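# Turn backboard clips outward into the frame groove

## Task

Rotate each metal clip on the backboard outward so that its free end seats in the groove cut into the inner wall of the frame, leaving the backboard held in place by every clip.

## Robot and tools

Robot: two 6-joint arms, left_arm and right_arm, each ending in a parallel gripper. Each base sits on a tilted plate, and both plates hang from one metal frame behind the arms. A 'too close' message treats a plate and its half of the frame as part of that arm. Calibrated base poses in the scene frame: left_arm (-0.044, +0.234, +0.186) m, quat_wxyz (+0.951, -0.138, +0.275, -0.012); right_arm (+0.040, -0.146, +0.186) m, quat_wxyz (+0.951, +0.140, +0.274, +0.005).

Scene frame: origin at table-top height, halfway between the nominal bases; +z up, +x out over the table, +y toward left_arm (arm names do not match image sides). Hand positions (metres) and quats (wxyz) in results use this frame and may be off by a few centimetres, more at long reach. The gripper's fingers point along its +z and close along its y; end_effector_position is the point between the pads, roughly 1 cm short of the tips.

Row layout (used by every moving tool): one flat list of 14 numbers, each in [-1, 1]. First left_arm: shoulder, elbow, waist, wrist pitch, wrist yaw, wrist roll, then opening; then the same seven for right_arm. Use this joint order only. The six joint numbers are offsets, scaled so 1.0 equals 1.202 rad for waist, 1.258 shoulder, 1.3 elbow, 2.073 wrist pitch, 2.022 for wrist yaw and roll. They count from the arm's 'Joint targets' as they stood when the action (or move) began, not from the previous row, so resending an offset moves further. Opening is absolute: +1 fully open, -1 shut; to leave a gripper alone resend its current command, since 0 means half-open. Send 0 on all six joints to keep an arm where it is commanded.

Stated joint ranges (rad): waist -2.618 to 3.054, shoulder 0 to 3.142, elbow 0 to 3.142, wrist pitch -1.571 to 1.571, wrist yaw -1.571 to 1.571, wrist roll -2.094 to 2.094. Real ends can differ by 0.059 rad. An action asking a joint more than 0.059 rad beyond its range is rejected for both arms; a bad first action rejects the whole call. A joint driven to its real end reports 'joint sent to its limit'. Per control step each target may lead its measured angle by at most 0.202 (waist), 0.258 (shoulder), 0.3 (elbow), 0.573 (wrist pitch), 0.522 (yaw, roll) rad, and targets putting the gripper over 200 mm from where it is get scaled back; big changes take several actions.

execute_actions: actions = list of up to 15 actions; each action is a table of up to 15 rows, one row per 1/30 s step, the last row held to fill 15 steps. cameras optional (omit, null or ["all"] for all, [] for none). An empty actions list just reports state and images.

move: target = one row or a list of up to 15 rows, all offsets from the same starting Joint targets. speed in rad/s (0.01 to 2, default 0.5) for the joint with farthest to go, one value or one per target. blend in rad rounds corners between listed targets (default 0). opening_speed (0.2 or more, per second on the -1..+1 scale) ramps the fingers; otherwise openings jump, and new finger values in later targets are applied with the arms halted. blocking=false returns after about 0.5 s while it runs. Joints move together, so the hand follows a curve; no obstacle avoidance. Paths take at least 0.5 s; beyond 10 s they stop short. The result adds a 'move:' line: done, off_target, moving, held or fault, limits=held if steps were withheld, and the worst joint error per arm off by more than 0.035 rad. done does not mean no contact.

wait: seconds 0 to 10; arms hold their last command, a running move continues. stop: brakes a running move (needs room). zoom_image: camera cam_high, cam_left_wrist or cam_right_wrist, region [x0, y0, x1, y1] pixels from top-left, at most 504 x 504, on the newest image. read_manual: section "licences", no motion. finished_scene: scene = current scene number; irreversible, and the clips must stay seated with the robot let go.

Results: Joint positions (rad) and Joint velocities (rad/s) per arm in the joint order above plus finger-pad gap (m; 0.094 fully open). 'within noise' means the arm is still. Joint targets are what the next offsets count from. Tool commands lists current gripper commands. grip_measured is measured opening on the command scale; it tracks the command up to the force limit, so it shows no touch. 'joint command not followed' means the clearance check altered targets. Joint torques are total drive output including gravity, positive toward larger angle; the first three wrap at ±28 N m. MOTOR HOT appears from 75 °C; at 90 °C the arm folds and idles for the rest of the scene; at 100 °C it drops. Holding loads, stretching out or pushing at something unreachable heats motors, even while you think, since the simulation runs on.

Cameras: cam_high and cam_low 504x504 fixed; cam_left_wrist and cam_right_wrist 672x504 fisheye on the hands, possibly lagging during motion. Calibration is approximate.

Avoid: dropping or flinging parts, releasing moving parts, fast impacts, hard presses (a target far beyond contact presses harder), contact between the arms, anything leaving the table, and fault stops. To relieve a push, command targets back past the measured positions. Random brief tugs or pushes may occur.

Each tool is called by a JSON object that holds its "api" and its "payload", one argument or row to a line.

## Session

{"api": "execute_actions", "payload": {
  "actions": []
}}

Scene clock: 0.00 s.
left_arm: end_effector_position=(+0.1441, +0.0306, +0.2442) grip_measured=+1.000 end_effector_quat_wxyz=(+0.357, +0.364, +0.860, +0.020) | right_arm: end_effector_position=(+0.4566, -0.2733, +0.1277) grip_measured=+1.000 end_effector_quat_wxyz=(-0.092, -0.222, +0.971, +0.007)
Joint names: [shoulder, elbow, waist, wrist pitch, wrist yaw, wrist roll]
Joint positions: left_arm=[1.594 0.669 -1.663 -0.76 -1.231 -0.775 0.094] | right_arm=[1.639 1.574 -0.181 -1.078 0.238 -0.639 0.094]
Joint velocities: within noise
Joint torques (N m): no reading
Motor temperatures (°C): left_arm=[44 47 35 42 35 30 31] | right_arm=[40 46 34 44 37 36 32]
Heat: left arm: 47 °C; right arm: 46 °C.
Joint targets: left_arm=[1.590 0.672 -1.667 -0.765 -1.241 -0.777] | right_arm=[1.638 1.577 -0.179 -1.078 0.235 -0.639]
Tool commands: left_gripper/opening=+1.0 right_gripper/opening=+1.0

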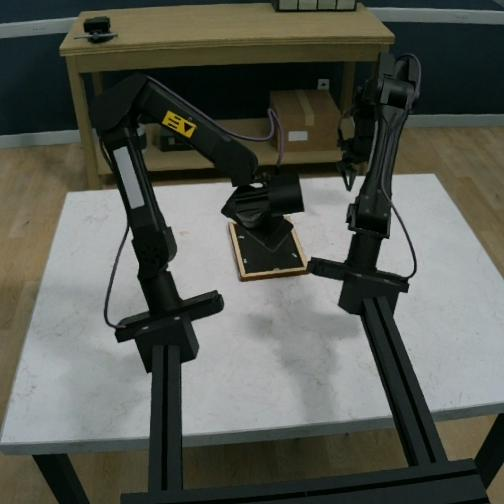

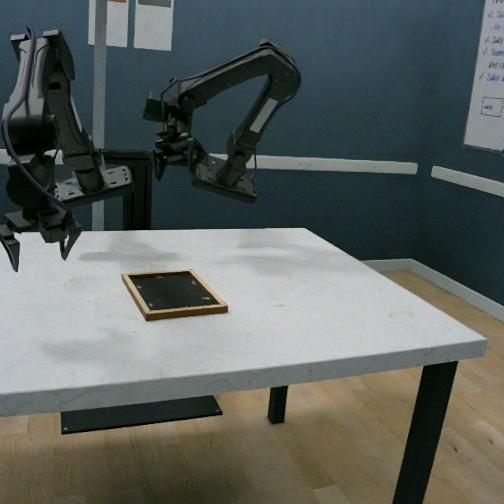

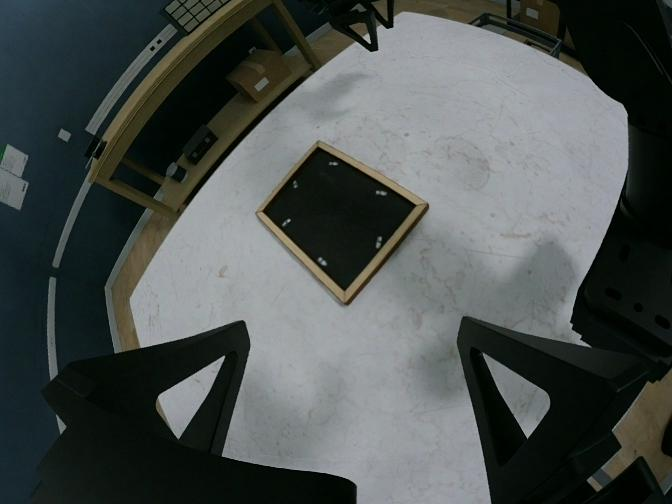

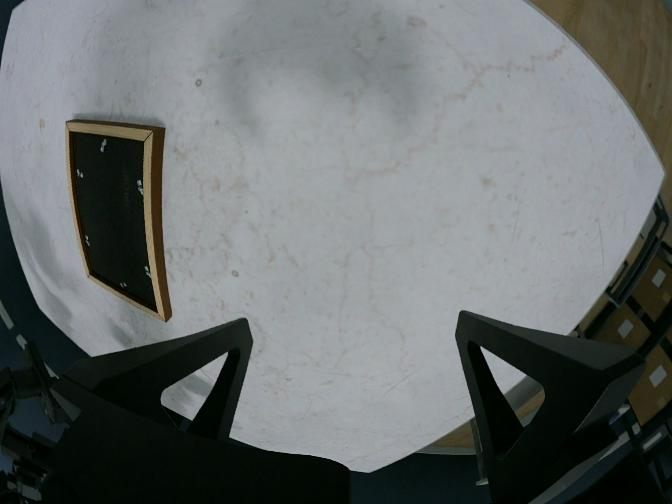

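{"api": "zoom_image", "payload": {
  "camera": "cam_left_wrist",
  "region": [250, 130, 440, 310]
}}

{"api": "zoom_image", "payload": {
  "camera": "cam_right_wrist",
  "region": [50, 110, 190, 330]
}}

{"api": "zoom_image", "payload": {
  "camera": "cam_low",
  "region": [110, 260, 240, 330]
}}

{"api": "zoom_image", "payload": {
  "camera": "cam_high",
  "region": [220, 210, 320, 290]
}}

Scaled by 2.653 from the camera's 672x504 image, which has a finer 960x720 frame.

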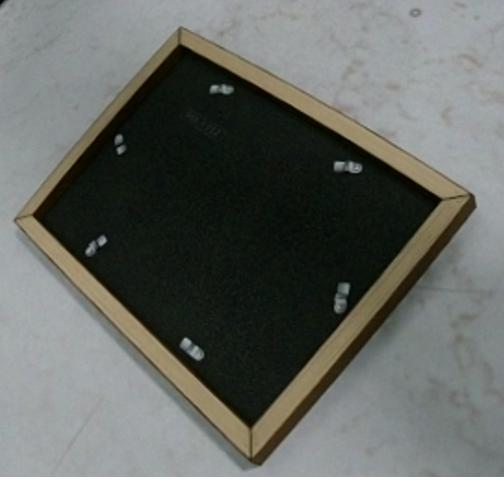

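Scaled by 2.291 from the camera's 672x504 image, which has a finer 960x720 frame.

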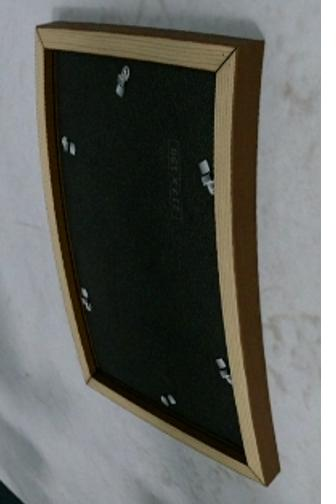

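Scaled by 3.877 from the camera's 504x504 image, which has a finer 720x720 frame.

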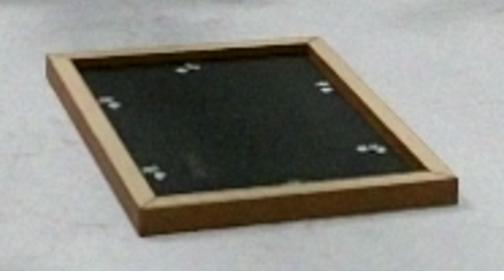

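Scaled by 5.040 from the camera's 504x504 image, which has a finer 720x720 frame.

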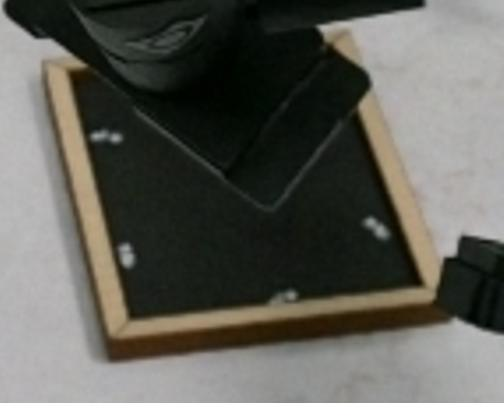

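{"api": "move", "payload": {
  "target": [-0.465, 0.084, 1.0, 0, 0.4, 0.1, 1, 0, 0, 0, 0, 0, 0, 1],
  "speed": 1.2,
  "cameras": []
}}

Scene clock: 152.77 s.
left_arm: end_effector_position=(+0.2574, +0.1995, +0.1783) grip_measured=+1.000 end_effector_quat_wxyz=(+0.050, -0.131, +0.988, -0.057) | right_arm: end_effector_position=(+0.4566, -0.2733, +0.1277) grip_measured=+1.000 end_effector_quat_wxyz=(-0.092, -0.222, +0.971, +0.007)
Joint names: [shoulder, elbow, waist, wrist pitch, wrist yaw, wrist roll]
Joint positions: left_arm=[1.016 0.764 -0.469 -0.76 -0.441 -0.584 0.094] | right_arm=[1.639 1.574 -0.181 -1.078 0.238 -0.639 0.094]
Joint velocities: within noise
Joint torques (N m): left_arm=[-5.03 6.87 -0.69 0.7 0.11 0.11] | right_arm=[-12.37 6.37 1.22 0.17 0.03 -0.02]
Motor temperatures (°C): left_arm=[43 45 35 38 35 30 30] | right_arm=[48 47 33 38 35 34 31]
Heat: left arm: 45 °C; right arm: 48 °C.
Joint targets: left_arm=[1.005 0.781 -0.465 -0.765 -0.432 -0.575] | right_arm=[1.638 1.577 -0.179 -1.078 0.235 -0.639]
move: done
No camera images: "cameras" was empty.

{"api": "move", "payload": {
  "target": [0, 0, 0.429, 0, 0.092, 0, 1, 0, -0.445, 0.633, 0.235, 0.149, 0.534, 1],
  "speed": 0.9
}}

Scene clock: 164.33 s.
left_arm: end_effector_position=(+0.2438, +0.2981, +0.1441) grip_measured=+1.000 end_effector_quat_wxyz=(-0.009, -0.330, +0.944, +0.005) | right_arm: end_effector_position=(+0.3743, -0.0292, +0.1005) grip_measured=+1.000 end_effector_quat_wxyz=(-0.005, -0.028, +1.000, +0.001)
Joint names: [shoulder, elbow, waist, wrist pitch, wrist yaw, wrist roll]
Joint positions: left_arm=[1.016 0.764 0.046 -0.76 -0.254 -0.583 0.094] | right_arm=[1.639 1.011 0.569 -0.606 0.526 0.432 0.094]
Joint velocities: within noise
Joint torques (N m): left_arm=[-6.52 6.6 -0.05 0.42 0.1 0.1] | right_arm=[-7.98 3.85 4.38 0.57 0.11 0.07]
Motor temperatures (°C): left_arm=[44 46 35 38 34 30 30] | right_arm=[48 46 34 38 35 34 31]
Heat: left arm: 46 °C; right arm: 48 °C.
Joint targets: left_arm=[1.005 0.781 0.050 -0.765 -0.246 -0.575] | right_arm=[1.638 0.998 0.582 -0.591 0.536 0.441]
move: done
camera_calibration:
cam_left_wrist: T_world_to_cam=[[0.578914, -0.811251, -0.0820347, 0.120017], [-0.746439, -0.567762, 0.347095, 0.336241], [-0.328157, -0.139704, -0.934235, 0.352528], [0, 0, 0, 1]] pos_world=[0.297189, 0.337519, 0.222482]
cam_right_wrist: T_world_to_cam=[[-0.00170529, -0.996513, -0.0834211, -0.0111376], [-0.937729, -0.027384, 0.346287, 0.351593], [-0.347363, 0.0788169, -0.934412, 0.330514], [0, 0, 0, 1]] pos_world=[0.444488, -0.0275208, 0.186155]

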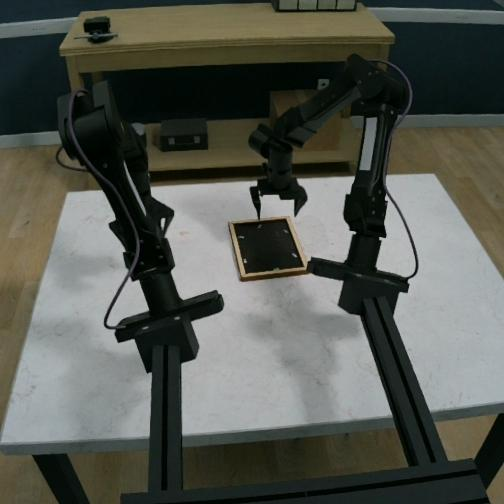

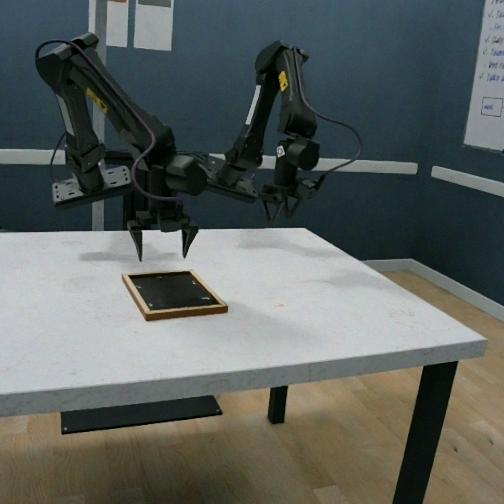

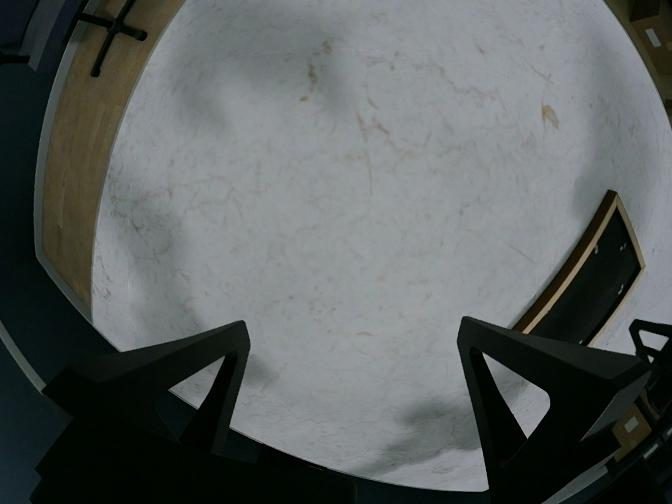

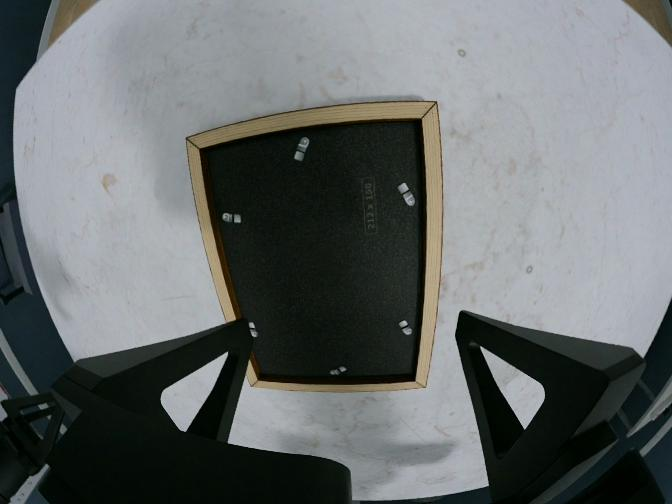

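{"api": "zoom_image", "payload": {
  "camera": "cam_right_wrist",
  "region": [180, 90, 320, 250]
}}

{"api": "zoom_image", "payload": {
  "camera": "cam_right_wrist",
  "region": [310, 90, 450, 250]
}}

{"api": "zoom_image", "payload": {
  "camera": "cam_right_wrist",
  "region": [230, 300, 450, 400]
}}

Scaled by 3.150 from the camera's 672x504 image, which has a finer 960x720 frame.

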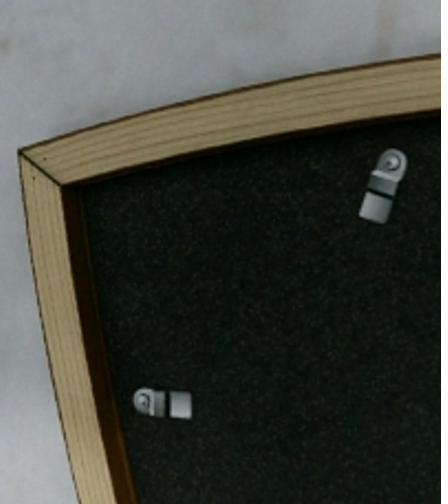

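Scaled by 3.150 from the camera's 672x504 image, which has a finer 960x720 frame.

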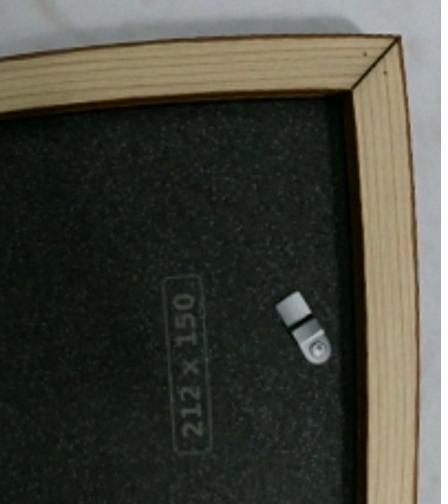

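Scaled by 2.291 from the camera's 672x504 image, which has a finer 960x720 frame.

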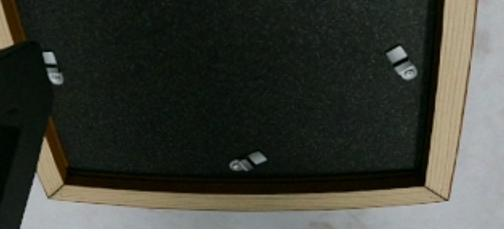

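{"api": "move", "payload": {
  "target": [0, 0, 0, 0, 0, 0, 1, 0.0843, -0.05, -0.0724, 0.1061, -0.0143, -0.047, -1],
  "speed": 0.5,
  "opening_speed": 2,
  "cameras": ["cam_right_wrist"]
}}

Scene clock: 308.80 s.
left_arm: end_effector_position=(+0.2439, +0.2980, +0.1441) grip_measured=+1.000 end_effector_quat_wxyz=(-0.009, -0.330, +0.944, +0.005) | right_arm: end_effector_position=(+0.3758, -0.0296, +0.0587) grip_measured=-0.989 end_effector_quat_wxyz=(+0.009, -0.024, +1.000, +0.001)
Joint names: [shoulder, elbow, waist, wrist pitch, wrist yaw, wrist roll]
Joint positions: left_arm=[1.016 0.764 0.046 -0.76 -0.254 -0.583 0.094] | right_arm=[1.726 0.944 0.503 -0.386 0.513 0.354 0.001]
Joint velocities: within noise
Joint torques (N m): left_arm=[-6.52 6.58 -0.06 0.42 0.09 0.1] | right_arm=[-6.82 3.29 2.84 0.65 -0.02 -0.14]
Motor temperatures (°C): left_arm=[46 44 34 35 34 30 30] | right_arm=[44 43 35 35 35 34 31]
Heat: left arm: 46 °C; right arm: 44 °C.
Joint targets: left_arm=[1.005 0.781 0.050 -0.765 -0.246 -0.575] | right_arm=[1.744 0.933 0.495 -0.371 0.507 0.346]
move: done
camera_calibration:
cam_right_wrist: T_world_to_cam=[[-0.00830546, -0.996358, -0.0848665, -0.0124471], [-0.947447, -0.0193016, 0.319329, 0.373017], [-0.319804, 0.0830587, -0.943836, 0.282301], [0, 0, 0, 1]] pos_world=[0.443592, -0.0286494, 0.146274]
Images, in order (width x height): cam_right_wrist 672x504.

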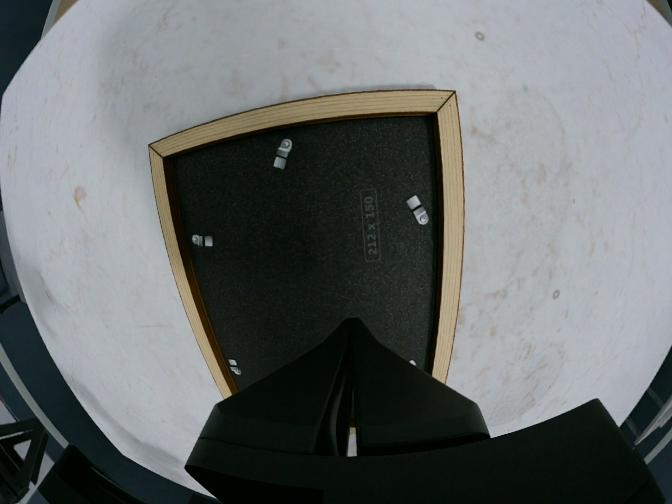

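{"api": "move", "payload": {
  "target": [0, 0, 0, 0, 0, 0, 1, 0.054, -0.012, -0.0329, 0.0501, -0.0073, -0.0207, -1],
  "speed": 0.3,
  "cameras": ["cam_right_wrist"]
}}

{"api": "move", "payload": {
  "target": [0, 0, 0, 0, 0, 0, 1, 0.0108, -0.0024, -0.0066, 0.0100, -0.0015, -0.0041, -1],
  "speed": 0.1,
  "cameras": []
}}

{"api": "move", "payload": {
  "target": [0, 0, 0, 0, 0, 0, 1, 0.0065, -0.0014, -0.0040, 0.0060, -0.0009, -0.0025, -1],
  "speed": 0.1,
  "cameras": ["cam_right_wrist"]
}}

Scene clock: 337.93 s.
left_arm: end_effector_position=(+0.2439, +0.2980, +0.1441) grip_measured=+1.000 end_effector_quat_wxyz=(-0.009, -0.330, +0.944, +0.005) | right_arm: end_effector_position=(+0.3761, -0.0300, +0.0348) grip_measured=-0.989 end_effector_quat_wxyz=(+0.011, -0.024, +1.000, +0.001)
Joint names: [shoulder, elbow, waist, wrist pitch, wrist yaw, wrist roll]
Joint positions: left_arm=[1.016 0.764 0.046 -0.76 -0.254 -0.583 0.094] | right_arm=[1.791 0.929 0.464 -0.283 0.499 0.312 0.001]
Joint velocities: within noise
Joint torques (N m): left_arm=[-6.53 6.61 -0.08 0.43 0.09 0.1] | right_arm=[-6.95 2.99 2.76 0.58 -0.06 -0.11]
Motor temperatures (°C): left_arm=[46 44 33 34 34 30 30] | right_arm=[44 42 34 35 34 33 32]
Heat: left arm: 46 °C; right arm: 44 °C.
Joint targets: left_arm=[1.005 0.781 0.050 -0.765 -0.246 -0.575] | right_arm=[1.812 0.918 0.456 -0.267 0.493 0.304]
move: done
camera_calibration:
cam_right_wrist: T_world_to_cam=[[-0.00802049, -0.996307, -0.0854897, -0.0149765], [-0.948662, -0.0194517, 0.315694, 0.381437], [-0.316191, 0.0836328, -0.945002, 0.258604], [0, 0, 0, 1]] pos_world=[0.443503, -0.0291294, 0.122684]
Images, in order (width x height): cam_right_wrist 672x504.

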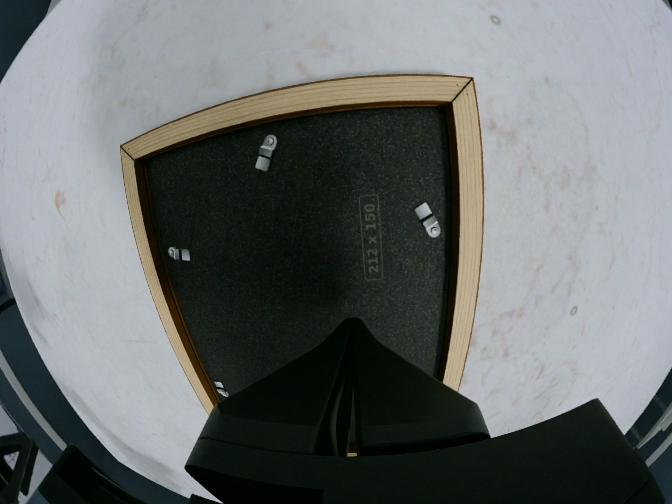

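Scene clock: 338.80 s.
left_arm: end_effector_position=(+0.2439, +0.2979, +0.1441) grip_measured=+1.000 end_effector_quat_wxyz=(-0.010, -0.330, +0.944, +0.005) | right_arm: end_effector_position=(+0.3777, -0.0298, +0.0311) grip_measured=-0.989 end_effector_quat_wxyz=(+0.014, -0.023, +1.000, +0.002)
Joint names: [shoulder, elbow, waist, wrist pitch, wrist yaw, wrist roll]
Joint positions: left_arm=[1.016 0.764 0.046 -0.76 -0.253 -0.583 0.094] | right_arm=[1.802 0.929 0.458 -0.262 0.496 0.304 0.001]
Joint velocities: within noise
Joint torques (N m): left_arm=[-6.53 6.6 -0.08 0.43 0.1 0.1] | right_arm=[-6.56 2.5 2.92 0.62 -0.05 -0.11]
Motor temperatures (°C): left_arm=[46 44 33 34 34 30 30] | right_arm=[44 42 34 35 34 33 32]
Heat: left arm: 46 °C; right arm: 44 °C.
Joint targets: left_arm=[1.005 0.781 0.050 -0.765 -0.246 -0.575] | right_arm=[1.825 0.915 0.448 -0.246 0.490 0.296]
move: done
No camera images: "cameras" was empty.

Scene clock: 339.60 s.
left_arm: end_effector_position=(+0.2439, +0.2979, +0.1441) grip_measured=+1.000 end_effector_quat_wxyz=(-0.010, -0.330, +0.944, +0.005) | right_arm: end_effector_position=(+0.3784, -0.0299, +0.0283) grip_measured=-0.989 end_effector_quat_wxyz=(+0.015, -0.022, +1.000, +0.002)
Joint names: [shoulder, elbow, waist, wrist pitch, wrist yaw, wrist roll]
Joint positions: left_arm=[1.016 0.764 0.046 -0.76 -0.253 -0.583 0.094] | right_arm=[1.81 0.929 0.453 -0.249 0.494 0.299 0.001]
Joint velocities: within noise
Joint torques (N m): left_arm=[-6.48 6.61 -0.08 0.43 0.1 0.11] | right_arm=[-6.8 2.54 3.02 0.65 -0.08 -0.16]
Motor temperatures (°C): left_arm=[46 44 33 34 34 30 30] | right_arm=[44 42 34 35 34 33 32]
Heat: left arm: 46 °C; right arm: 44 °C.
Joint targets: left_arm=[1.005 0.781 0.050 -0.765 -0.246 -0.575] | right_arm=[1.833 0.913 0.443 -0.234 0.488 0.290]
move: done
camera_calibration:
cam_right_wrist: T_world_to_cam=[[-0.0101872, -0.996089, -0.0877662, -0.0145719], [-0.950892, -0.0175037, 0.309027, 0.386815], [-0.309355, 0.0866043, -0.946995, 0.250771], [0, 0, 0, 1]] pos_world=[0.445248, -0.0294621, 0.116664]
Images, in order (width x height): cam_right_wrist 672x504.

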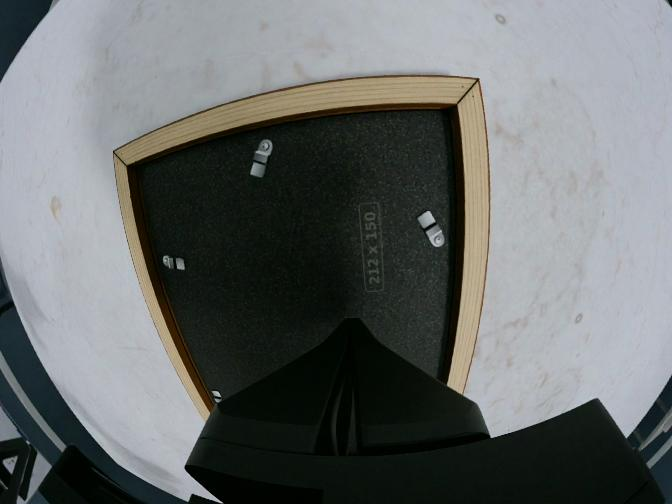

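{"api": "move", "payload": {
  "target": [0, 0, 0, 0, 0, 0, 1, 0.0095, -0.0100, -0.0060, 0.0070, -0.0015, -0.0041, -1],
  "speed": 0.1,
  "cameras": ["cam_right_wrist"]
}}

{"api": "move", "payload": {
  "target": [0, 0, 0, 0, 0, 0, 1, 0.0065, -0.003, -0.0040, 0.0060, -0.0009, -0.0025, -1],
  "speed": 0.1,
  "cameras": ["cam_right_wrist"]
}}

Scene clock: 350.97 s.
left_arm: end_effector_position=(+0.2439, +0.2979, +0.1441) grip_measured=+1.000 end_effector_quat_wxyz=(-0.010, -0.330, +0.944, +0.005) | right_arm: end_effector_position=(+0.3708, -0.0319, +0.0223) grip_measured=-0.989 end_effector_quat_wxyz=(+0.007, -0.027, +1.000, +0.000)
Joint names: [shoulder, elbow, waist, wrist pitch, wrist yaw, wrist roll]
Joint positions: left_arm=[1.016 0.764 0.046 -0.76 -0.253 -0.583 0.094] | right_arm=[1.823 0.912 0.446 -0.235 0.491 0.29 0.001]
Joint velocities: within noise
Joint torques (N m): left_arm=[-6.52 6.6 -0.05 0.42 0.09 0.1] | right_arm=[-6.65 2.65 2.88 0.59 -0.03 -0.1]
Motor temperatures (°C): left_arm=[46 44 33 34 34 30 30] | right_arm=[44 42 34 35 34 33 32]
Heat: left arm: 46 °C; right arm: 44 °C.
Joint targets: left_arm=[1.005 0.781 0.050 -0.765 -0.246 -0.575] | right_arm=[1.845 0.900 0.436 -0.219 0.485 0.282]
move: done
camera_calibration:
cam_right_wrist: T_world_to_cam=[[-0.00164809, -0.996612, -0.0822248, -0.0204719], [-0.945892, -0.0251265, 0.323506, 0.378981], [-0.324477, 0.078309, -0.942647, 0.248157], [0, 0, 0, 1]] pos_world=[0.438963, -0.030313, 0.109638]
Images, in order (width x height): cam_right_wrist 672x504.

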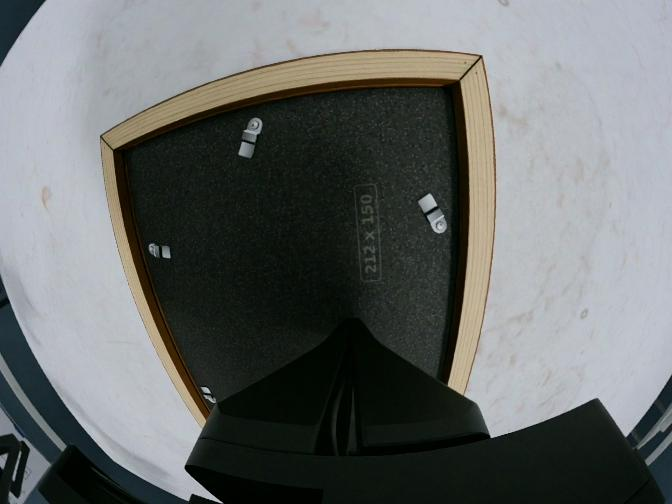

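Scene clock: 351.77 s.
left_arm: end_effector_position=(+0.2439, +0.2979, +0.1441) grip_measured=+1.000 end_effector_quat_wxyz=(-0.010, -0.330, +0.944, +0.005) | right_arm: end_effector_position=(+0.3715, -0.0321, +0.0197) grip_measured=-0.989 end_effector_quat_wxyz=(+0.008, -0.027, +1.000, +0.000)
Joint names: [shoulder, elbow, waist, wrist pitch, wrist yaw, wrist roll]
Joint positions: left_arm=[1.016 0.764 0.046 -0.76 -0.253 -0.583 0.094] | right_arm=[1.83 0.912 0.441 -0.223 0.489 0.285 0.001]
Joint velocities: within noise
Joint torques (N m): left_arm=[-6.5 6.61 -0.05 0.43 0.11 0.11] | right_arm=[-6.57 2.3 2.93 0.62 -0.06 -0.08]
Motor temperatures (°C): left_arm=[46 44 33 34 34 30 30] | right_arm=[44 42 34 35 34 33 32]
Heat: left arm: 46 °C; right arm: 44 °C.
Joint targets: left_arm=[1.005 0.781 0.050 -0.765 -0.246 -0.575] | right_arm=[1.853 0.896 0.431 -0.207 0.483 0.277]
move: done
camera_calibration:
cam_right_wrist: T_world_to_cam=[[-0.00266082, -0.996567, -0.0827453, -0.0204878], [-0.946519, -0.0241869, 0.321739, 0.380736], [-0.322636, 0.0791762, -0.943206, 0.245275], [0, 0, 0, 1]] pos_world=[0.439455, -0.0306286, 0.107152]
Images, in order (width x height): cam_right_wrist 672x504.

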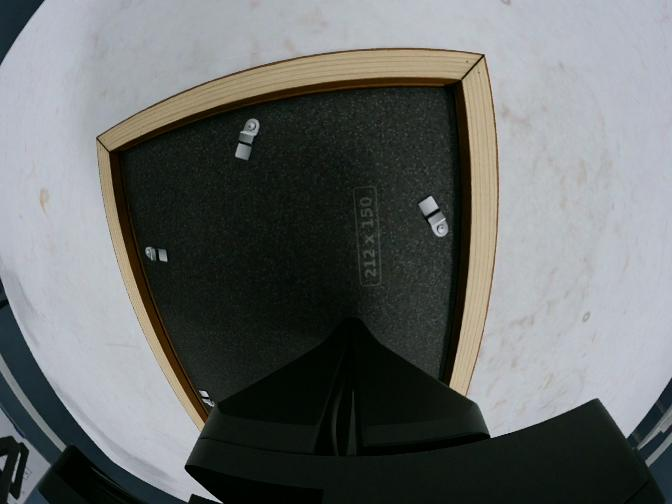

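{"api": "move", "payload": {
  "target": [0, 0, 0, 0, 0, 0, 1, 0.0043, -0.002, -0.0026, 0.0040, -0.0006, -0.0017, -1],
  "speed": 0.1,
  "cameras": ["cam_right_wrist"]
}}

{"api": "move", "payload": {
  "target": [0, 0, 0, 0, 0, 0, 1, 0.0043, -0.002, -0.0026, 0.0040, -0.0006, -0.0017, -1],
  "speed": 0.1,
  "cameras": ["cam_right_wrist"]
}}

Scene clock: 362.67 s.
left_arm: end_effector_position=(+0.2439, +0.2979, +0.1441) grip_measured=+1.000 end_effector_quat_wxyz=(-0.010, -0.330, +0.944, +0.005) | right_arm: end_effector_position=(+0.3689, -0.0317, +0.0177) grip_measured=-0.989 end_effector_quat_wxyz=(+0.006, -0.029, +1.000, +0.000)
Joint names: [shoulder, elbow, waist, wrist pitch, wrist yaw, wrist roll]
Joint positions: left_arm=[1.016 0.764 0.046 -0.76 -0.253 -0.583 0.094] | right_arm=[1.836 0.906 0.441 -0.214 0.488 0.282 0.001]
Joint velocities: within noise
Joint torques (N m): left_arm=[-6.53 6.67 -0.06 0.43 0.09 0.11] | right_arm=[-6.49 2.35 2.52 0.62 -0.03 -0.06]
Motor temperatures (°C): left_arm=[46 44 33 34 34 30 30] | right_arm=[44 41 34 35 34 33 32]
Heat: left arm: 46 °C; right arm: 44 °C.
Joint targets: left_arm=[1.005 0.781 0.050 -0.765 -0.246 -0.575] | right_arm=[1.859 0.893 0.428 -0.199 0.482 0.273]
move: done
camera_calibration:
cam_right_wrist: T_world_to_cam=[[0.0021013, -0.996569, -0.082742, -0.0220325], [-0.945339, -0.0289604, 0.3248, 0.378266], [-0.326082, 0.0775368, -0.942156, 0.243718], [0, 0, 0, 1]] pos_world=[0.437108, -0.0298993, 0.104936]
Images, in order (width x height): cam_right_wrist 672x504.

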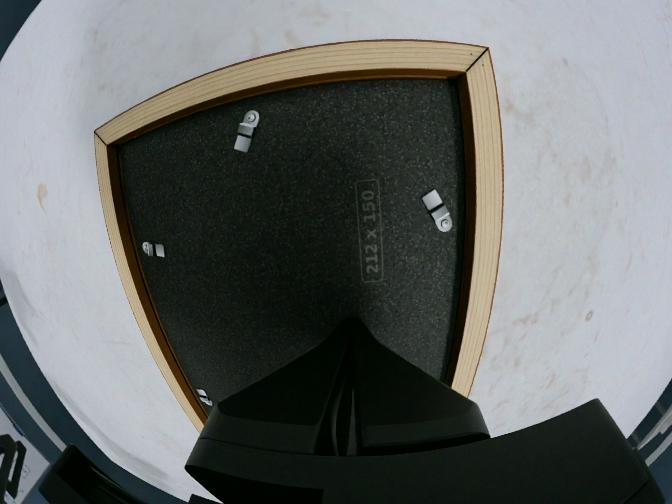

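Scene clock: 363.37 s.
left_arm: end_effector_position=(+0.2439, +0.2979, +0.1441) grip_measured=+1.000 end_effector_quat_wxyz=(-0.010, -0.330, +0.944, +0.005) | right_arm: end_effector_position=(+0.3688, -0.0319, +0.0175) grip_measured=-0.989 end_effector_quat_wxyz=(+0.006, -0.030, +1.000, +0.001)
Joint names: [shoulder, elbow, waist, wrist pitch, wrist yaw, wrist roll]
Joint positions: left_arm=[1.016 0.764 0.046 -0.76 -0.253 -0.583 0.094] | right_arm=[1.836 0.906 0.44 -0.214 0.486 0.279 0.001]
Joint velocities: within noise
Joint torques (N m): left_arm=[-6.5 6.61 -0.05 0.43 0.1 0.11] | right_arm=[-6.16 2.29 2.4 0.69 -0.07 -0.06]
Motor temperatures (°C): left_arm=[46 44 33 34 34 30 30] | right_arm=[44 41 34 35 34 33 32]
Heat: left arm: 46 °C; right arm: 44 °C.
Joint targets: left_arm=[1.005 0.781 0.050 -0.765 -0.246 -0.575] | right_arm=[1.864 0.891 0.424 -0.191 0.481 0.270]
move: done
camera_calibration:
cam_right_wrist: T_world_to_cam=[[0.00416864, -0.996495, -0.0835453, -0.0229414], [-0.945012, -0.0312463, 0.32554, 0.378075], [-0.327009, 0.0775943, -0.94183, 0.243897], [0, 0, 0, 1]] pos_world=[0.437138, -0.0299725, 0.104714]
Images, in order (width x height): cam_right_wrist 672x504.

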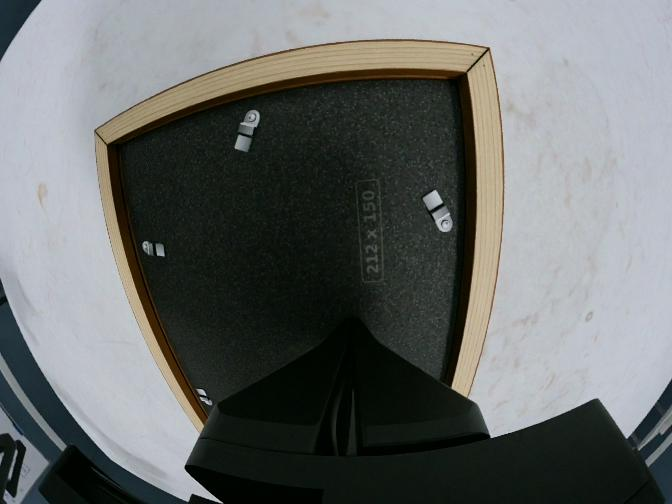

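{"api": "zoom_image", "payload": {
  "camera": "cam_right_wrist",
  "region": [90, 30, 290, 230]
}}

{"api": "zoom_image", "payload": {
  "camera": "cam_right_wrist",
  "region": [110, 210, 240, 430]
}}

{"api": "zoom_image", "payload": {
  "camera": "cam_right_wrist",
  "region": [340, 40, 520, 240]
}}

Scaled by 2.520 from the camera's 672x504 image, which has a finer 960x720 frame.

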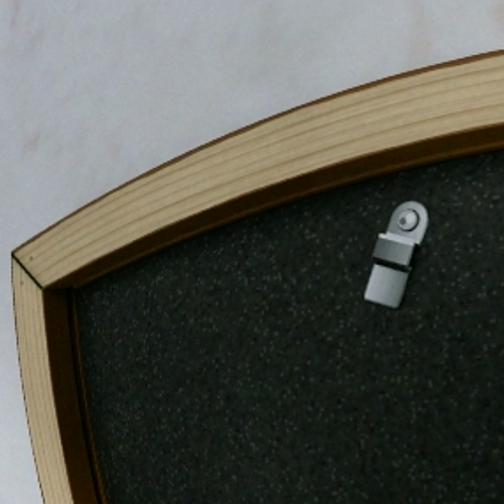

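Scaled by 2.291 from the camera's 672x504 image, which has a finer 960x720 frame.

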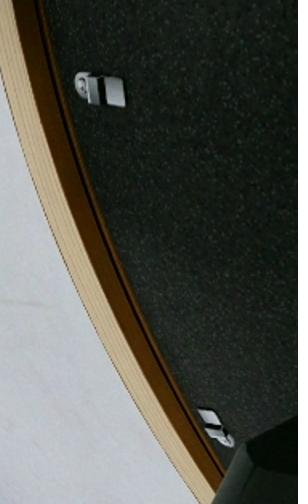

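Scaled by 2.520 from the camera's 672x504 image, which has a finer 960x720 frame.

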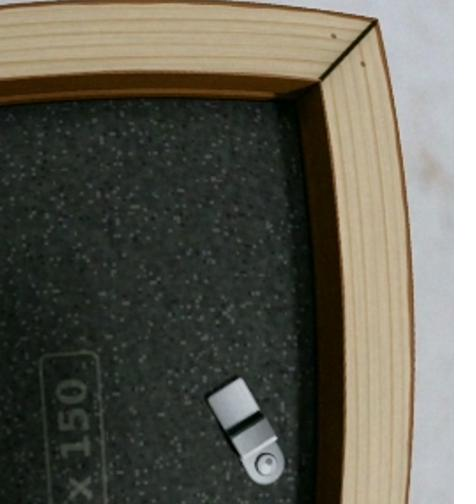

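{"api": "move", "payload": {
  "target": [
    [0, 0, 0, 0, 0, 0, 1, -0.0336, 0.0016, 0.0157, -0.0252, 0.0042, 0.0092, -1],
    [0, 0, 0, 0, 0, 0, 1, -0.0676, 0.0731, -0.0832, -0.0699, -0.0237, -0.0697, -1]
  ],
  "speed": 0.3,
  "blend": 0.02,
  "cameras": ["cam_right_wrist"]
}}

Scene clock: 568.27 s.
left_arm: end_effector_position=(+0.2439, +0.2979, +0.1441) grip_measured=+1.000 end_effector_quat_wxyz=(-0.010, -0.330, +0.944, +0.005) | right_arm: end_effector_position=(+0.3874, -0.0667, +0.0187) grip_measured=-0.989 end_effector_quat_wxyz=(-0.016, -0.056, +0.998, -0.004)
Joint names: [shoulder, elbow, waist, wrist pitch, wrist yaw, wrist roll]
Joint positions: left_arm=[1.016 0.764 0.046 -0.76 -0.253 -0.583 0.094] | right_arm=[1.8 0.973 0.331 -0.318 0.44 0.138 0.001]
Joint velocities: within noise
Joint torques (N m): left_arm=[-6.5 6.61 -0.06 0.42 0.09 0.09] | right_arm=[-11.48 4.83 2.67 0.25 -0.04 -0.06]
Motor temperatures (°C): left_arm=[46 42 33 32 33 30 29] | right_arm=[42 39 34 34 34 33 33]
Heat: left arm: 46 °C; right arm: 42 °C.
Joint targets: left_arm=[1.005 0.781 0.050 -0.765 -0.246 -0.575] | right_arm=[1.779 0.986 0.325 -0.335 0.433 0.129]
move: done
camera_calibration:
cam_right_wrist: T_world_to_cam=[[0.0527548, -0.99587, -0.073891, -0.0765501], [-0.927352, -0.0763057, 0.366327, 0.383534], [-0.370452, 0.0491974, -0.927548, 0.268462], [0, 0, 0, 1]] pos_world=[0.459162, -0.0601758, 0.102856]
Images, in order (width x height): cam_right_wrist 672x504.

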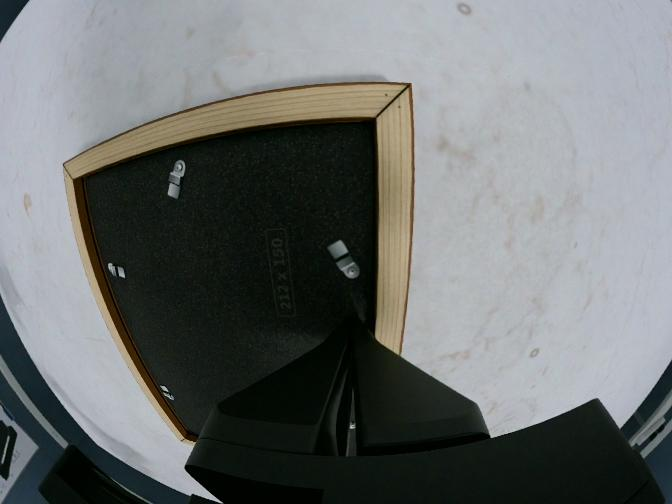

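{"api": "zoom_image", "payload": {
  "camera": "cam_right_wrist",
  "region": [300, 220, 420, 340]
}}

Scaled by 4.200 from the camera's 672x504 image, which has a finer 960x720 frame.

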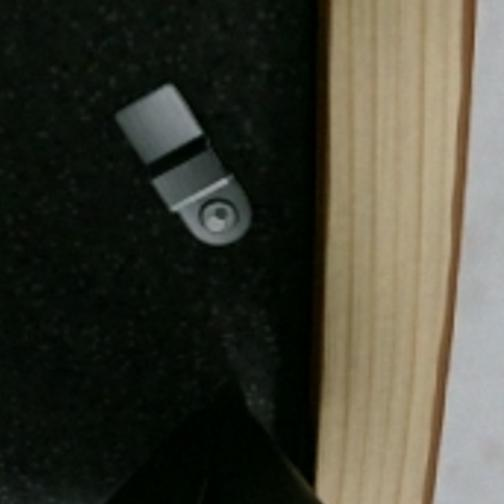

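{"api": "move", "payload": {
  "target": [
    [0, 0, 0, 0, 0, 0, 1, -0.035, 0.02, 0.014, -0.0157, 0.002, 0.005, -1],
    [0, 0, 0, 0, 0, 0, 1, 0.0688, 0.1289, 0.0501, -0.0506, 0.0160, 0.0294, -1]
  ],
  "speed": 0.3,
  "blend": 0.005,
  "cameras": ["cam_right_wrist"]
}}

Scene clock: 631.43 s.
left_arm: end_effector_position=(+0.2439, +0.2979, +0.1441) grip_measured=+1.000 end_effector_quat_wxyz=(-0.010, -0.330, +0.944, +0.005) | right_arm: end_effector_position=(+0.4236, -0.0505, +0.0320) grip_measured=-0.989 end_effector_quat_wxyz=(-0.003, -0.047, +0.999, -0.002)
Joint names: [shoulder, elbow, waist, wrist pitch, wrist yaw, wrist roll]
Joint positions: left_arm=[1.016 0.764 0.046 -0.76 -0.253 -0.583 0.094] | right_arm=[1.843 1.135 0.366 -0.422 0.456 0.18 0.001]
Joint velocities: within noise
Joint torques (N m): left_arm=[-6.54 6.63 -0.06 0.43 0.1 0.11] | right_arm=[-7.76 6.06 5.12 0.28 0.09 0.09]
Motor temperatures (°C): left_arm=[46 42 32 32 33 30 29] | right_arm=[45 39 34 33 34 33 33]
Heat: left arm: 46 °C; right arm: 45 °C.
Joint targets: left_arm=[1.005 0.781 0.050 -0.765 -0.246 -0.575] | right_arm=[1.866 1.153 0.385 -0.440 0.465 0.189]
move: done
camera_calibration:
cam_right_wrist: T_world_to_cam=[[0.035981, -0.996293, -0.0781347, -0.0542043], [-0.937789, -0.0606788, 0.341861, 0.419466], [-0.345335, 0.0609734, -0.936497, 0.283621], [0, 0, 0, 1]] pos_world=[0.493266, -0.0458441, 0.117976]
Images, in order (width x height): cam_right_wrist 672x504.

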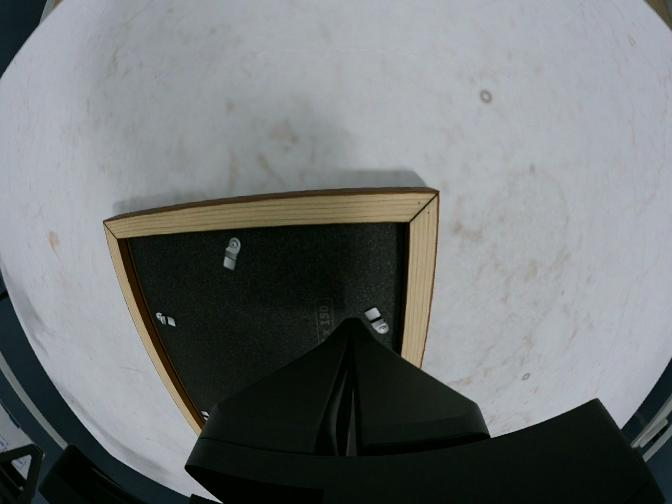

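{"api": "move", "payload": {
  "target": [0, 0, 0, 0, 0, 0, 1, 0.0390, 0.0115, -0.030, 0.0347, -0.0099, -0.0134, -1],
  "speed": 0.1,
  "cameras": ["cam_right_wrist"]
}}

{"api": "zoom_image", "payload": {
  "camera": "cam_right_wrist",
  "region": [300, 220, 440, 360]
}}

Scene clock: 649.00 s.
left_arm: end_effector_position=(+0.2439, +0.2979, +0.1441) grip_measured=+1.000 end_effector_quat_wxyz=(-0.010, -0.330, +0.944, +0.005) | right_arm: end_effector_position=(+0.4268, -0.0464, +0.0191) grip_measured=-0.989 end_effector_quat_wxyz=(-0.001, -0.047, +0.999, -0.001)
Joint names: [shoulder, elbow, waist, wrist pitch, wrist yaw, wrist roll]
Joint positions: left_arm=[1.016 0.764 0.046 -0.76 -0.253 -0.583 0.094] | right_arm=[1.889 1.151 0.358 -0.384 0.451 0.17 0.001]
Joint velocities: within noise
Joint torques (N m): left_arm=[-6.52 6.58 -0.06 0.43 0.09 0.11] | right_arm=[-7.98 5.78 3.18 0.59 -0.06 -0.09]
Motor temperatures (°C): left_arm=[46 42 32 32 33 30 29] | right_arm=[45 40 34 32 34 33 33]
Heat: left arm: 46 °C; right arm: 45 °C.
Joint targets: left_arm=[1.005 0.781 0.050 -0.765 -0.246 -0.575] | right_arm=[1.915 1.168 0.349 -0.368 0.445 0.162]
move: done
camera_calibration:
cam_right_wrist: T_world_to_cam=[[0.0358589, -0.996152, -0.0799665, -0.0511095], [-0.938999, -0.0609725, 0.338471, 0.427697], [-0.342045, 0.0629513, -0.937573, 0.271146], [0, 0, 0, 1]] pos_world=[0.496184, -0.0419041, 0.105369]
Images, in order (width x height): cam_right_wrist 672x504.

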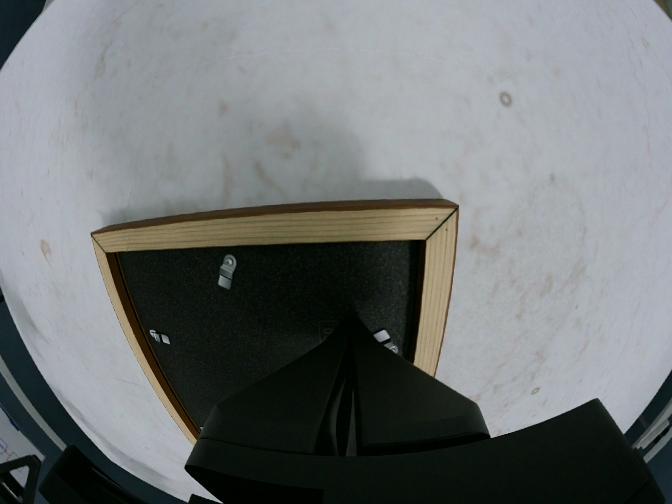

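Scaled by 3.600 from the camera's 672x504 image, which has a finer 960x720 frame.

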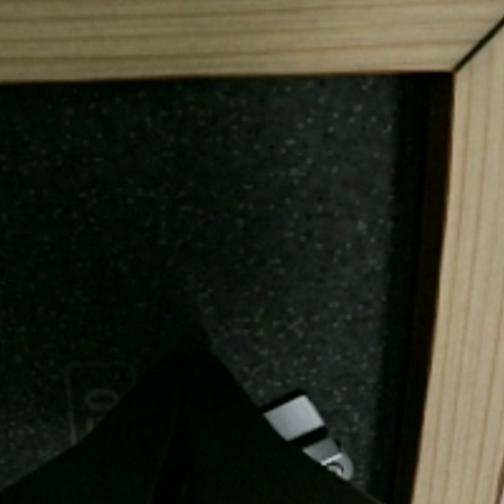

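{"api": "move", "payload": {
  "target": [
    [0, 0, 0, 0, 0, 0, 1, -0.0374, -0.0254, 0, 0, 0, 0, -1],
    [0, 0, 0, 0, 0, 0, 1, -0.0496, -0.0328, -0.0220, 0.0026, -0.0058, -0.0128, -1]
  ],
  "speed": 0.08,
  "cameras": ["cam_right_wrist"]
}}

{"api": "zoom_image", "payload": {
  "camera": "cam_right_wrist",
  "region": [300, 220, 440, 360]
}}

Scene clock: 686.40 s.
left_arm: end_effector_position=(+0.2439, +0.2979, +0.1441) grip_measured=+1.000 end_effector_quat_wxyz=(-0.010, -0.330, +0.944, +0.005) | right_arm: end_effector_position=(+0.4273, -0.0534, +0.0182) grip_measured=-0.989 end_effector_quat_wxyz=(-0.002, -0.048, +0.999, +0.003)
Joint names: [shoulder, elbow, waist, wrist pitch, wrist yaw, wrist roll]
Joint positions: left_arm=[1.016 0.764 0.046 -0.76 -0.253 -0.583 0.094] | right_arm=[1.876 1.141 0.335 -0.377 0.432 0.145 0.001]
Joint velocities: within noise
Joint torques (N m): left_arm=[-6.52 6.6 -0.06 0.43 0.1 0.11] | right_arm=[-12.64 3.02 2.67 0.61 -0.01 -0.16]
Motor temperatures (°C): left_arm=[46 42 32 32 33 30 29] | right_arm=[43 39 34 32 34 33 33]
Heat: left arm: 46 °C; right arm: 43 °C.
Joint targets: left_arm=[1.005 0.781 0.050 -0.765 -0.246 -0.575] | right_arm=[1.852 1.126 0.322 -0.363 0.433 0.136]
move: done
camera_calibration:
cam_right_wrist: T_world_to_cam=[[0.0384998, -0.99531, -0.0887483, -0.0590739], [-0.937994, -0.0666164, 0.34019, 0.427308], [-0.344507, 0.0701481, -0.936159, 0.272238], [0, 0, 0, 1]] pos_world=[0.496875, -0.0494281, 0.104249]
Images, in order (width x height): cam_right_wrist 672x504.

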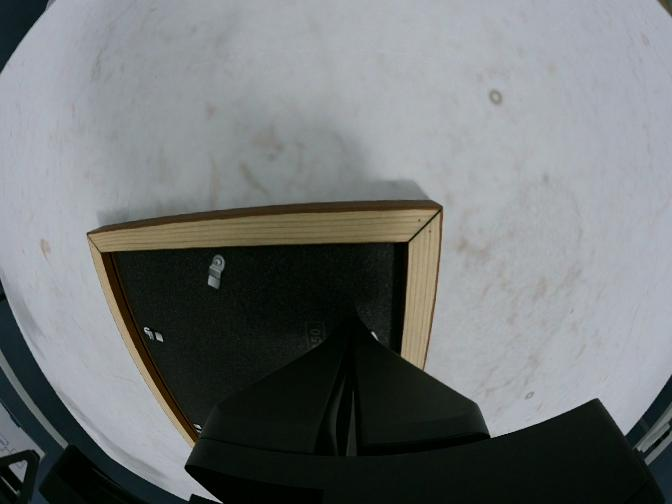

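Scaled by 3.600 from the camera's 672x504 image, which has a finer 960x720 frame.

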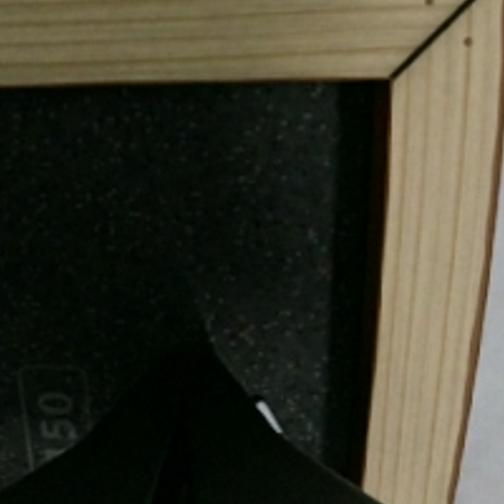

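{"api": "move", "payload": {
  "target": [0, 0, 0, 0, 0, 0, 1, -0.0180, -0.0095, -0.0268, 0.0015, -0.0072, -0.0158, -1],
  "speed": 0.08,
  "cameras": ["cam_right_wrist"]
}}

{"api": "zoom_image", "payload": {
  "camera": "cam_right_wrist",
  "region": [300, 220, 440, 360]
}}

Scene clock: 697.10 s.
left_arm: end_effector_position=(+0.2439, +0.2979, +0.1441) grip_measured=+1.000 end_effector_quat_wxyz=(-0.010, -0.330, +0.944, +0.005) | right_arm: end_effector_position=(+0.4304, -0.0666, +0.0190) grip_measured=-0.989 end_effector_quat_wxyz=(+0.000, -0.046, +0.999, +0.004)
Joint names: [shoulder, elbow, waist, wrist pitch, wrist yaw, wrist roll]
Joint positions: left_arm=[1.016 0.764 0.046 -0.76 -0.253 -0.583 0.094] | right_arm=[1.851 1.129 0.301 -0.372 0.416 0.113 0.001]
Joint velocities: within noise
Joint torques (N m): left_arm=[-6.5 6.63 -0.1 0.42 0.1 0.09] | right_arm=[-12.52 2.97 2.69 0.59 0.02 -0.09]
Motor temperatures (°C): left_arm=[46 42 32 32 33 30 29] | right_arm=[47 39 34 32 34 33 33]
Heat: left arm: 46 °C; right arm: 47 °C.
Joint targets: left_arm=[1.005 0.781 0.050 -0.765 -0.246 -0.575] | right_arm=[1.830 1.113 0.290 -0.360 0.419 0.104]
move: done
camera_calibration:
cam_right_wrist: T_world_to_cam=[[0.034891, -0.995322, -0.0900978, -0.0706732], [-0.93966, -0.0633721, 0.33619, 0.43002], [-0.340326, 0.0729313, -0.937475, 0.273446], [0, 0, 0, 1]] pos_world=[0.4996, -0.063034, 0.105413]
Images, in order (width x height): cam_right_wrist 672x504.

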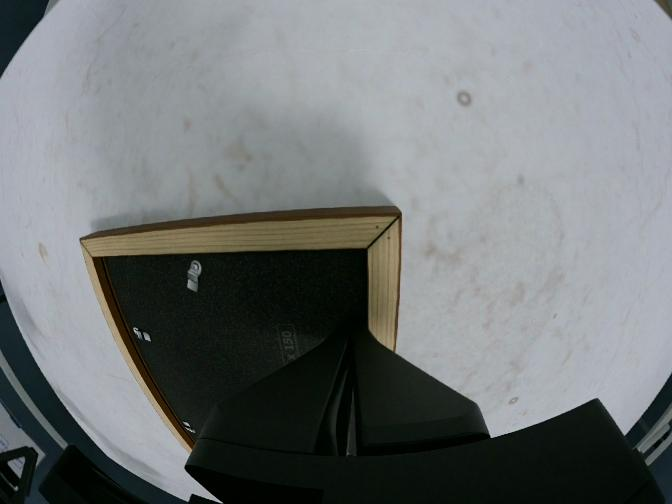

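Scaled by 3.600 from the camera's 672x504 image, which has a finer 960x720 frame.

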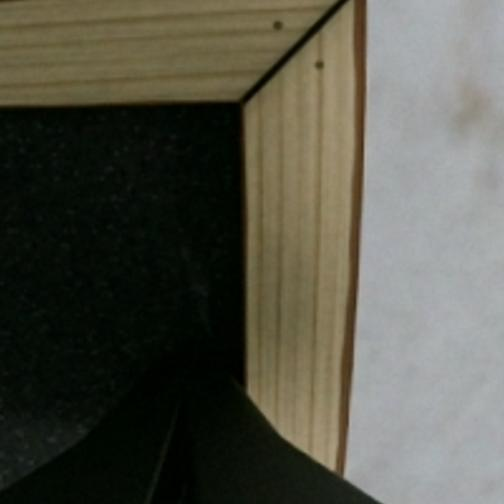

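{"api": "move", "payload": {
  "target": [0, 0, 0, 0, 0, 0, 1, -0.0049, -0.0111, 0.0, 0.0038, 0.0, 0.0, -1],
  "speed": 0.05,
  "cameras": []
}}

Scene clock: 709.53 s.
left_arm: end_effector_position=(+0.2439, +0.2979, +0.1441) grip_measured=+1.000 end_effector_quat_wxyz=(-0.010, -0.330, +0.944, +0.005) | right_arm: end_effector_position=(+0.4295, -0.0668, +0.0190) grip_measured=-0.989 end_effector_quat_wxyz=(+0.003, -0.045, +0.999, +0.005)
Joint names: [shoulder, elbow, waist, wrist pitch, wrist yaw, wrist roll]
Joint positions: left_arm=[1.016 0.764 0.046 -0.76 -0.253 -0.583 0.094] | right_arm=[1.845 1.116 0.301 -0.357 0.416 0.112 0.001]
Joint velocities: within noise
Joint torques (N m): left_arm=[-6.52 6.63 -0.06 0.42 0.11 0.1] | right_arm=[-12.51 2.82 2.71 0.51 0.04 -0.12]
Motor temperatures (°C): left_arm=[46 42 32 32 33 30 29] | right_arm=[46 38 34 32 34 33 33]
Heat: left arm: 46 °C; right arm: 46 °C.
Joint targets: left_arm=[1.005 0.781 0.050 -0.765 -0.246 -0.575] | right_arm=[1.823 1.099 0.290 -0.352 0.419 0.104]
move: done
No camera images: "cameras" was empty.

{"api": "move", "payload": {
  "target": [0, 0, 0, 0, 0, 0, 1, -0.0034, -0.0078, 0.0, 0.0022, 0.0, 0.0, -1],
  "speed": 0.05,
  "cameras": ["cam_right_wrist"]
}}

Scene clock: 719.87 s.
left_arm: end_effector_position=(+0.2439, +0.2979, +0.1441) grip_measured=+1.000 end_effector_quat_wxyz=(-0.010, -0.330, +0.944, +0.005) | right_arm: end_effector_position=(+0.4285, -0.0670, +0.0190) grip_measured=-0.989 end_effector_quat_wxyz=(+0.005, -0.045, +0.999, +0.005)
Joint names: [shoulder, elbow, waist, wrist pitch, wrist yaw, wrist roll]
Joint positions: left_arm=[1.016 0.764 0.046 -0.76 -0.253 -0.583 0.094] | right_arm=[1.841 1.106 0.301 -0.348 0.416 0.112 0.001]
Joint velocities: within noise
Joint torques (N m): left_arm=[-6.49 6.6 -0.05 0.43 0.1 0.1] | right_arm=[-12.44 3 2.67 0.5 0.02 -0.09]
Motor temperatures (°C): left_arm=[46 42 32 32 33 30 29] | right_arm=[46 38 34 32 34 33 33]
Heat: left arm: 46 °C; right arm: 46 °C.
Joint targets: left_arm=[1.005 0.781 0.050 -0.765 -0.246 -0.575] | right_arm=[1.819 1.089 0.290 -0.347 0.419 0.104]
move: done
camera_calibration:
cam_right_wrist: T_world_to_cam=[[0.0323973, -0.995249, -0.0918145, -0.0698931], [-0.943146, -0.0608459, 0.326761, 0.430055], [-0.330795, 0.0760083, -0.940637, 0.269002], [0, 0, 0, 1]] pos_world=[0.496854, -0.0638403, 0.106091]
Images, in order (width x height): cam_right_wrist 672x504.

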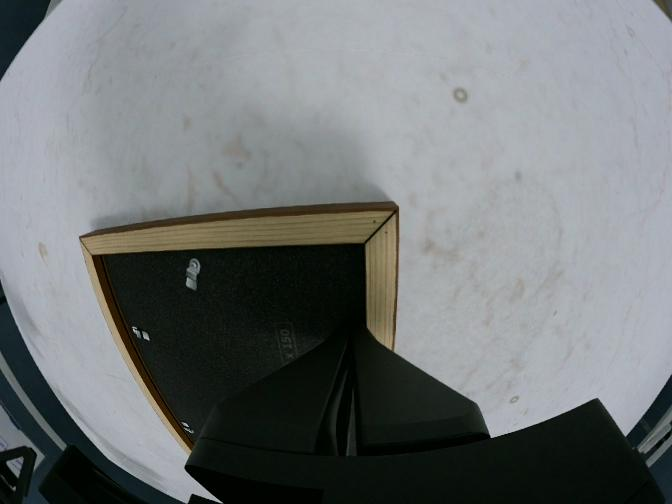

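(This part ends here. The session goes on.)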